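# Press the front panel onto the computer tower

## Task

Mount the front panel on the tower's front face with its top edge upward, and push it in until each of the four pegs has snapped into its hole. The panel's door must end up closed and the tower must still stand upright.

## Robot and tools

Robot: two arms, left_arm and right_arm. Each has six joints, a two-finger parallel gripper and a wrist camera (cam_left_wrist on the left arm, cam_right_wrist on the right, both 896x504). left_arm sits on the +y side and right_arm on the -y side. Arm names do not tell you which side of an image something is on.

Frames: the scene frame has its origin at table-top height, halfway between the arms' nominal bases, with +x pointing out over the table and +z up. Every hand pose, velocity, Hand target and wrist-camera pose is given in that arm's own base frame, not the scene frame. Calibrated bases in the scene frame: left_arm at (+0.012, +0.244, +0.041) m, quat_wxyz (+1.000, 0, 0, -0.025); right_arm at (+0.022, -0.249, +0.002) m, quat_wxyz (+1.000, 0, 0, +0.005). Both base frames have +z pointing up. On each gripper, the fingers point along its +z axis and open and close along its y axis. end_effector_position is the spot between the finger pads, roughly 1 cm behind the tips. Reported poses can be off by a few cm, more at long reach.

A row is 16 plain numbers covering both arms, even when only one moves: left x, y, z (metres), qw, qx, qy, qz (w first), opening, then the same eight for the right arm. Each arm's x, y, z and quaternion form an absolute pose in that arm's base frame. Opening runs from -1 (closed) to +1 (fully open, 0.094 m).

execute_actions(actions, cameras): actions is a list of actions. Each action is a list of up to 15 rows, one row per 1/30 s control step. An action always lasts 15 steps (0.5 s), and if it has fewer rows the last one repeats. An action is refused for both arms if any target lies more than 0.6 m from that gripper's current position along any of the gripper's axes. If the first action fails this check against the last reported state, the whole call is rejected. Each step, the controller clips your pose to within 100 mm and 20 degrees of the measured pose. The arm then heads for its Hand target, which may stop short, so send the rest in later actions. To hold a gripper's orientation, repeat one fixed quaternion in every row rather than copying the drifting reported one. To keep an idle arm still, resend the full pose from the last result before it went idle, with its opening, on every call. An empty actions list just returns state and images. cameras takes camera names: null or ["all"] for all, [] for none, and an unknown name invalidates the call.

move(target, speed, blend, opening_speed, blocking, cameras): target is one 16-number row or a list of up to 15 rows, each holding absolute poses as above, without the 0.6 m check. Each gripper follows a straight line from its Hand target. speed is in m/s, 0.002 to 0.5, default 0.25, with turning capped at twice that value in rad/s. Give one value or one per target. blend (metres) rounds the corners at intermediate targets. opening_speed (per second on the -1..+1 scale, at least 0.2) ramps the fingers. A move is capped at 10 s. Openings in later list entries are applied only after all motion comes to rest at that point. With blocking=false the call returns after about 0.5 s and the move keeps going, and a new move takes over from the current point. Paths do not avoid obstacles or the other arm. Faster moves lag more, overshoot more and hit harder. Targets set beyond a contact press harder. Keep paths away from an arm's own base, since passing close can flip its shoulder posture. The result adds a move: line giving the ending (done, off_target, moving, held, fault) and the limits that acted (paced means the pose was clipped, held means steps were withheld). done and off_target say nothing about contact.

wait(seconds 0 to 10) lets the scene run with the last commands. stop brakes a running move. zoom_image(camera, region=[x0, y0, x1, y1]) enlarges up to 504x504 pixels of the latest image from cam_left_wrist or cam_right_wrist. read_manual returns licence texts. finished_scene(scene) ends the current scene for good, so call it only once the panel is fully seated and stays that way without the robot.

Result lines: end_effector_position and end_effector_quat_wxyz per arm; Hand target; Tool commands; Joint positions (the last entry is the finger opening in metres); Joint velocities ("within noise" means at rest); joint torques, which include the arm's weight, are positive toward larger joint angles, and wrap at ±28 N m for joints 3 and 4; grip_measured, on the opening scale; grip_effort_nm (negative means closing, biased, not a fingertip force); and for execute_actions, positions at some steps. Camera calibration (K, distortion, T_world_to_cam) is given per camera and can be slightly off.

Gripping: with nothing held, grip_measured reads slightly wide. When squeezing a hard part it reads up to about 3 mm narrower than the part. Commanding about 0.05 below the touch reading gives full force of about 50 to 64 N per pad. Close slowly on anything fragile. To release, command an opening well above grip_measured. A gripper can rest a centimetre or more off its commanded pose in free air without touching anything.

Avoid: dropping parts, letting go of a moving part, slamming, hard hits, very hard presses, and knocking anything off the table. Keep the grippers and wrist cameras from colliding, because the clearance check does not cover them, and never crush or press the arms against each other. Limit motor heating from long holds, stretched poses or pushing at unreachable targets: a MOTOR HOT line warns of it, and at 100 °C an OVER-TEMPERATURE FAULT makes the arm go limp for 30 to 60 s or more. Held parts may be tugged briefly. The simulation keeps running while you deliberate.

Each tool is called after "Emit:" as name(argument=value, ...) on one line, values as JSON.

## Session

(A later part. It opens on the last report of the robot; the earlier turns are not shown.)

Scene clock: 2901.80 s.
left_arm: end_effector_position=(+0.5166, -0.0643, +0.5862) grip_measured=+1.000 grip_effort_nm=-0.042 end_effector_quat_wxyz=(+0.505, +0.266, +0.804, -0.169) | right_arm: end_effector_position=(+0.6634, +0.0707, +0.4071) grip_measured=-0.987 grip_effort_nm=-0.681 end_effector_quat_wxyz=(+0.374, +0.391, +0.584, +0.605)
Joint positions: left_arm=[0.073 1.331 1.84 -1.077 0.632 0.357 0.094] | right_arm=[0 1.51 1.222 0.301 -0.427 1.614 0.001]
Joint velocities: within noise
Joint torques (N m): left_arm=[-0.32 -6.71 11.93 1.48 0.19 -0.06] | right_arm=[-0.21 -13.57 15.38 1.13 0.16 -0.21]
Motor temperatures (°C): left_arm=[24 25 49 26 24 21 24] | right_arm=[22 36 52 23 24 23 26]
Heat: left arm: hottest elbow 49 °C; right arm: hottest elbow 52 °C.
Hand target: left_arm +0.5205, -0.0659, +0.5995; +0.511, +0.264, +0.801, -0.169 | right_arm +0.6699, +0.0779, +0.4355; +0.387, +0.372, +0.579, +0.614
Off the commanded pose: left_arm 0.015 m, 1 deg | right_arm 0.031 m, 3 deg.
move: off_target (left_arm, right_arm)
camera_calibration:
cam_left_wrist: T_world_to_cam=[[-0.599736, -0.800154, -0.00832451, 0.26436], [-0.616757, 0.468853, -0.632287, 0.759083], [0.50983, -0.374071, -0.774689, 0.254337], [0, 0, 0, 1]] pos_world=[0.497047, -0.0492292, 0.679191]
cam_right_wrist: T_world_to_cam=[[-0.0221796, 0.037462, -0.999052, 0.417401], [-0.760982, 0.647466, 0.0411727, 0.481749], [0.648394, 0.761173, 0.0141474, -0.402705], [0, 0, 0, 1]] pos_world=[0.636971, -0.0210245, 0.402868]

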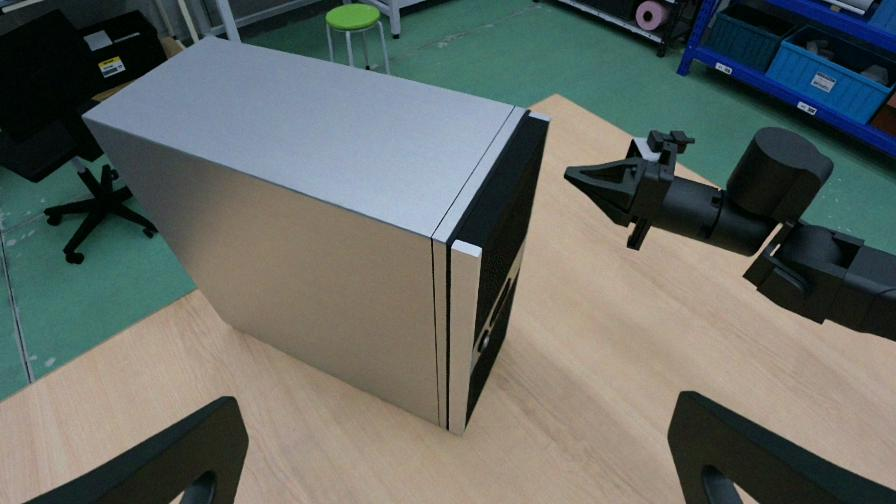

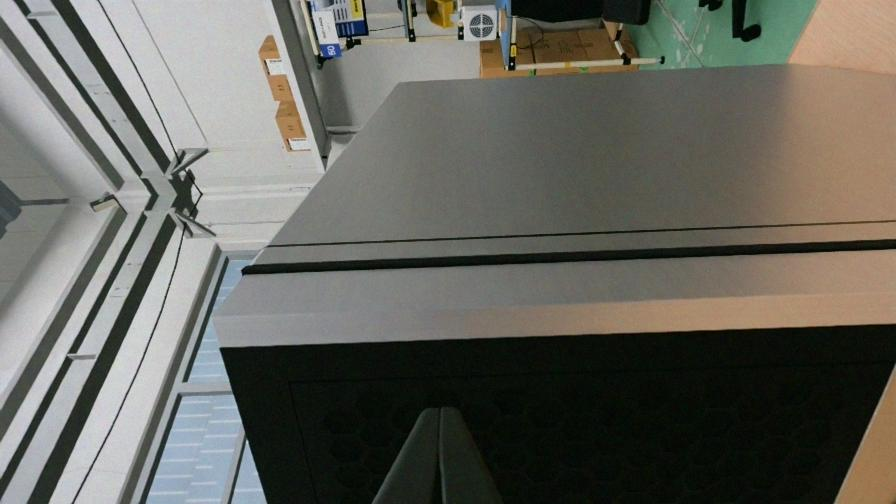

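Emit:
zoom_image(camera="cam_right_wrist", region=[200, 220, 350, 370])

Emit:
zoom_image(camera="cam_right_wrist", region=[746, 200, 896, 350])

Scaled by 3.360 from the camera's 896x504 image, which has a finer 1280x720 frame.

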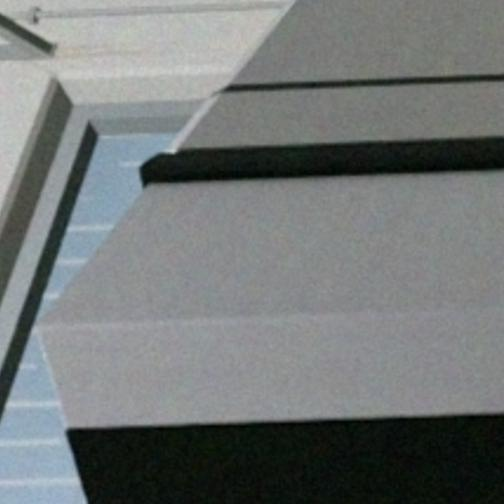

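Scaled by 3.360 from the camera's 896x504 image, which has a finer 1280x720 frame.

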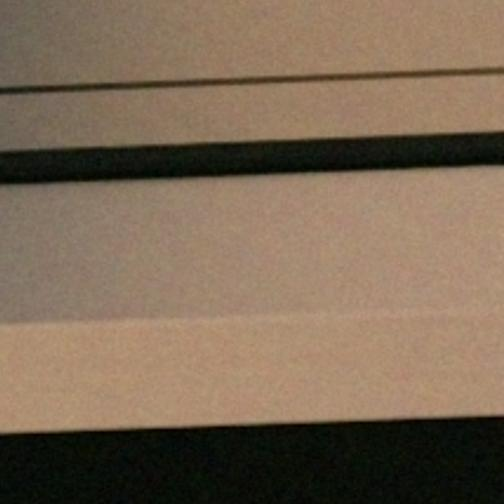

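Emit:
move(target=[[0.521, -0.066, 0.6, 0.5101, 0.2646, 0.8009, -0.1686, 1.0, 0.703, 0.0975, 0.436, 0.38707, 0.37239, 0.57894, 0.61347, -1.0]], speed=0.05, cameras=[])

Emit:
move(target=[[0.521, -0.066, 0.6, 0.5101, 0.2646, 0.8009, -0.1686, 1.0, 0.7165, 0.1036, 0.436, 0.38707, 0.37239, 0.57894, 0.61347, -1.0]], speed=0.05, cameras=["cam_right_wrist"])

Scene clock: 2931.77 s.
left_arm: end_effector_position=(+0.5166, -0.0643, +0.5862) grip_measured=+1.000 grip_effort_nm=-0.032 end_effector_quat_wxyz=(+0.505, +0.266, +0.804, -0.169) | right_arm: end_effector_position=(+0.6873, +0.0852, +0.4094) grip_measured=-0.987 grip_effort_nm=-0.686 end_effector_quat_wxyz=(+0.375, +0.392, +0.583, +0.605)
Joint positions: left_arm=[0.073 1.331 1.84 -1.077 0.632 0.357 0.094] | right_arm=[0.028 1.569 1.295 0.289 -0.396 1.614 0.001]
Joint velocities: within noise
Joint torques (N m): left_arm=[-0.26 -6.83 12.08 1.54 0.18 -0.08] | right_arm=[0.09 -12.81 16.99 1.07 0.29 -0.26]
Motor temperatures (°C): left_arm=[24 25 50 26 24 21 24] | right_arm=[22 36 61 22 24 23 26]
Heat: left arm: hottest elbow 50 °C; right arm: hottest elbow 61 °C.
Hand target: left_arm +0.5205, -0.0659, +0.5995; +0.511, +0.264, +0.801, -0.169 | right_arm +0.6999, +0.0972, +0.4355; +0.387, +0.372, +0.579, +0.614
Off the commanded pose: left_arm 0.015 m, 1 deg | right_arm 0.033 m, 3 deg.
move: off_target (left_arm, right_arm)
No camera images: "cameras" was empty.

Scene clock: 2932.57 s.
left_arm: end_effector_position=(+0.5166, -0.0643, +0.5862) grip_measured=+1.000 grip_effort_nm=-0.037 end_effector_quat_wxyz=(+0.505, +0.266, +0.804, -0.169) | right_arm: end_effector_position=(+0.6878, +0.0852, +0.4096) grip_measured=-0.987 grip_effort_nm=-0.681 end_effector_quat_wxyz=(+0.373, +0.394, +0.584, +0.604)
Joint positions: left_arm=[0.073 1.331 1.84 -1.077 0.632 0.357 0.094] | right_arm=[0.028 1.569 1.3 0.277 -0.396 1.614 0.001]
Joint velocities: within noise
Joint torques (N m): left_arm=[-0.5 -6.59 11.96 1.59 0.18 -0.07] | right_arm=[0.62 -11.34 19.48 1.63 0.74 -0.21]
Motor temperatures (°C): left_arm=[24 25 50 26 24 21 24] | right_arm=[22 36 61 22 24 23 26]
Heat: left arm: hottest elbow 50 °C; right arm: hottest elbow 61 °C.
Hand target: left_arm +0.5205, -0.0659, +0.5995; +0.511, +0.264, +0.801, -0.169 | right_arm +0.7107, +0.1032, +0.4345; +0.387, +0.373, +0.578, +0.614
Off the commanded pose: left_arm 0.015 m, 1 deg | right_arm 0.043 m, 3 deg.
move: off_target (left_arm, right_arm)
camera_calibration:
cam_right_wrist: T_world_to_cam=[[-0.0274036, 0.0378012, -0.998909, 0.423403], [-0.758772, 0.649772, 0.0454047, 0.487359], [0.65078, 0.759189, 0.0108764, -0.429738], [0, 0, 0, 1]] pos_world=[0.661062, -0.00642516, 0.405487]
Images, in order (width x height): cam_right_wrist 896x504.

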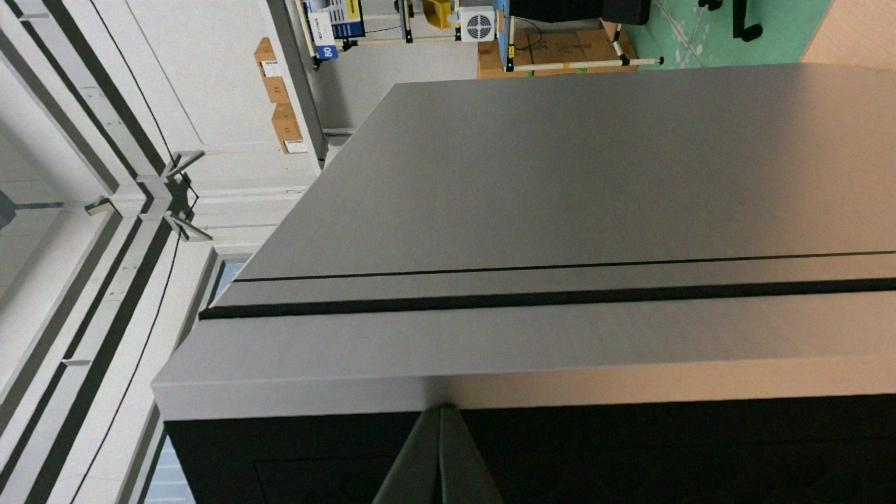

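Emit:
move(target=[[0.521, -0.066, 0.6, 0.5101, 0.2646, 0.8009, -0.1686, 1.0, 0.685, 0.088, 0.436, 0.38707, 0.37239, 0.57894, 0.61347, -1.0], [0.521, -0.066, 0.6, 0.5101, 0.2646, 0.8009, -0.1686, 1.0, 0.56, 0.03, 0.40, 0.38707, 0.37239, 0.57894, 0.61347, -1.0]], speed=[0.06, 0.2], blend=0.01, cameras=["cam_left_wrist", "cam_right_wrist"])

Scene clock: 2942.10 s.
left_arm: end_effector_position=(+0.5166, -0.0643, +0.5862) grip_measured=+1.000 grip_effort_nm=-0.037 end_effector_quat_wxyz=(+0.505, +0.266, +0.804, -0.169) | right_arm: end_effector_position=(+0.5633, +0.0353, +0.3900) grip_measured=-0.987 grip_effort_nm=-0.686 end_effector_quat_wxyz=(+0.375, +0.380, +0.584, +0.611)
Joint positions: left_arm=[0.073 1.331 1.84 -1.077 0.632 0.357 0.094] | right_arm=[-0.093 1.275 0.929 0.378 -0.536 1.614 0.001]
Joint velocities: within noise
Joint torques (N m): left_arm=[-0.15 -7.24 12.03 1.5 0.17 -0.08] | right_arm=[-2.32 -11.46 9.99 2.21 -0.1 -0.13]
Motor temperatures (°C): left_arm=[24 25 50 26 24 21 24] | right_arm=[22 35 63 22 24 23 26]
Heat: left arm: hottest elbow 50 °C; right arm: hottest elbow 63 °C.
Hand target: left_arm +0.5205, -0.0659, +0.5995; +0.511, +0.264, +0.801, -0.169 | right_arm +0.5600, +0.0302, +0.3999; +0.387, +0.372, +0.579, +0.613
Off the commanded pose: left_arm 0.015 m, 1 deg | right_arm 0.012 m, 2 deg.
move: off_target (left_arm, right_arm)
camera_calibration:
cam_left_wrist: T_world_to_cam=[[-0.599736, -0.800154, -0.00832451, 0.26436], [-0.616757, 0.468853, -0.632287, 0.759083], [0.50983, -0.374071, -0.774689, 0.254337], [0, 0, 0, 1]] pos_world=[0.497047, -0.0492292, 0.679191]
cam_right_wrist: T_world_to_cam=[[-0.00423426, 0.0339068, -0.999416, 0.389602], [-0.771855, 0.635314, 0.0248242, 0.442093], [0.635785, 0.771509, 0.023481, -0.307459], [0, 0, 0, 1]] pos_world=[0.538359, -0.0568705, 0.385619]

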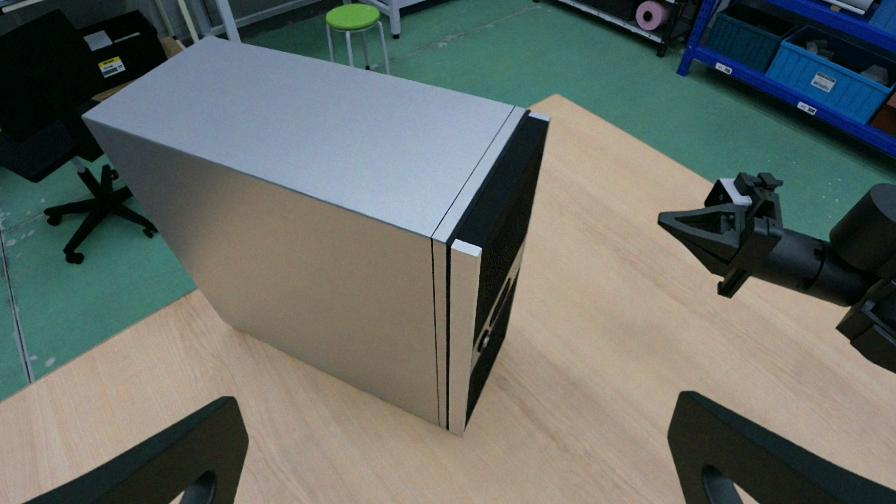

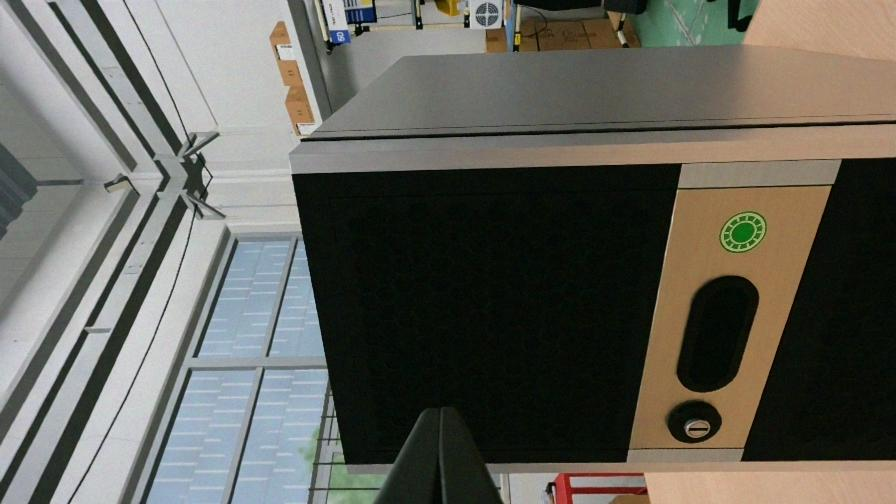

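Emit:
zoom_image(camera="cam_right_wrist", region=[560, 110, 896, 480])

Emit:
zoom_image(camera="cam_right_wrist", region=[280, 110, 640, 480])

Scaled by 1.362 from the camera's 896x504 image, which has a finer 1280x720 frame.

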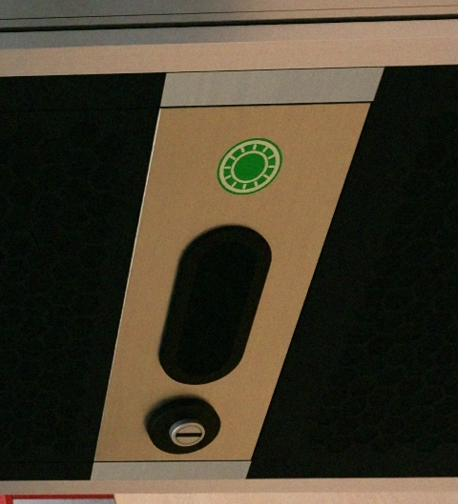

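Scaled by 1.362 from the camera's 896x504 image, which has a finer 1280x720 frame.

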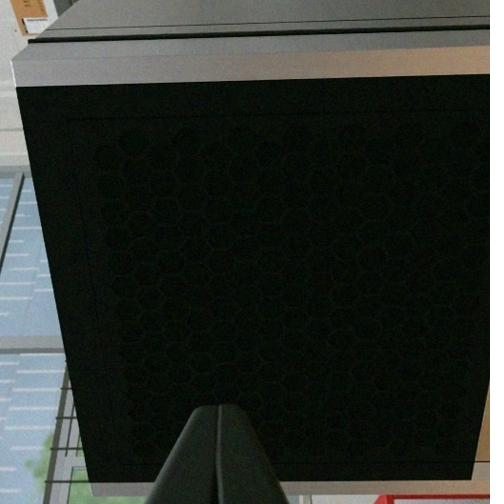

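Emit:
finished_scene(scene=1)

The scene is finished: the task was done.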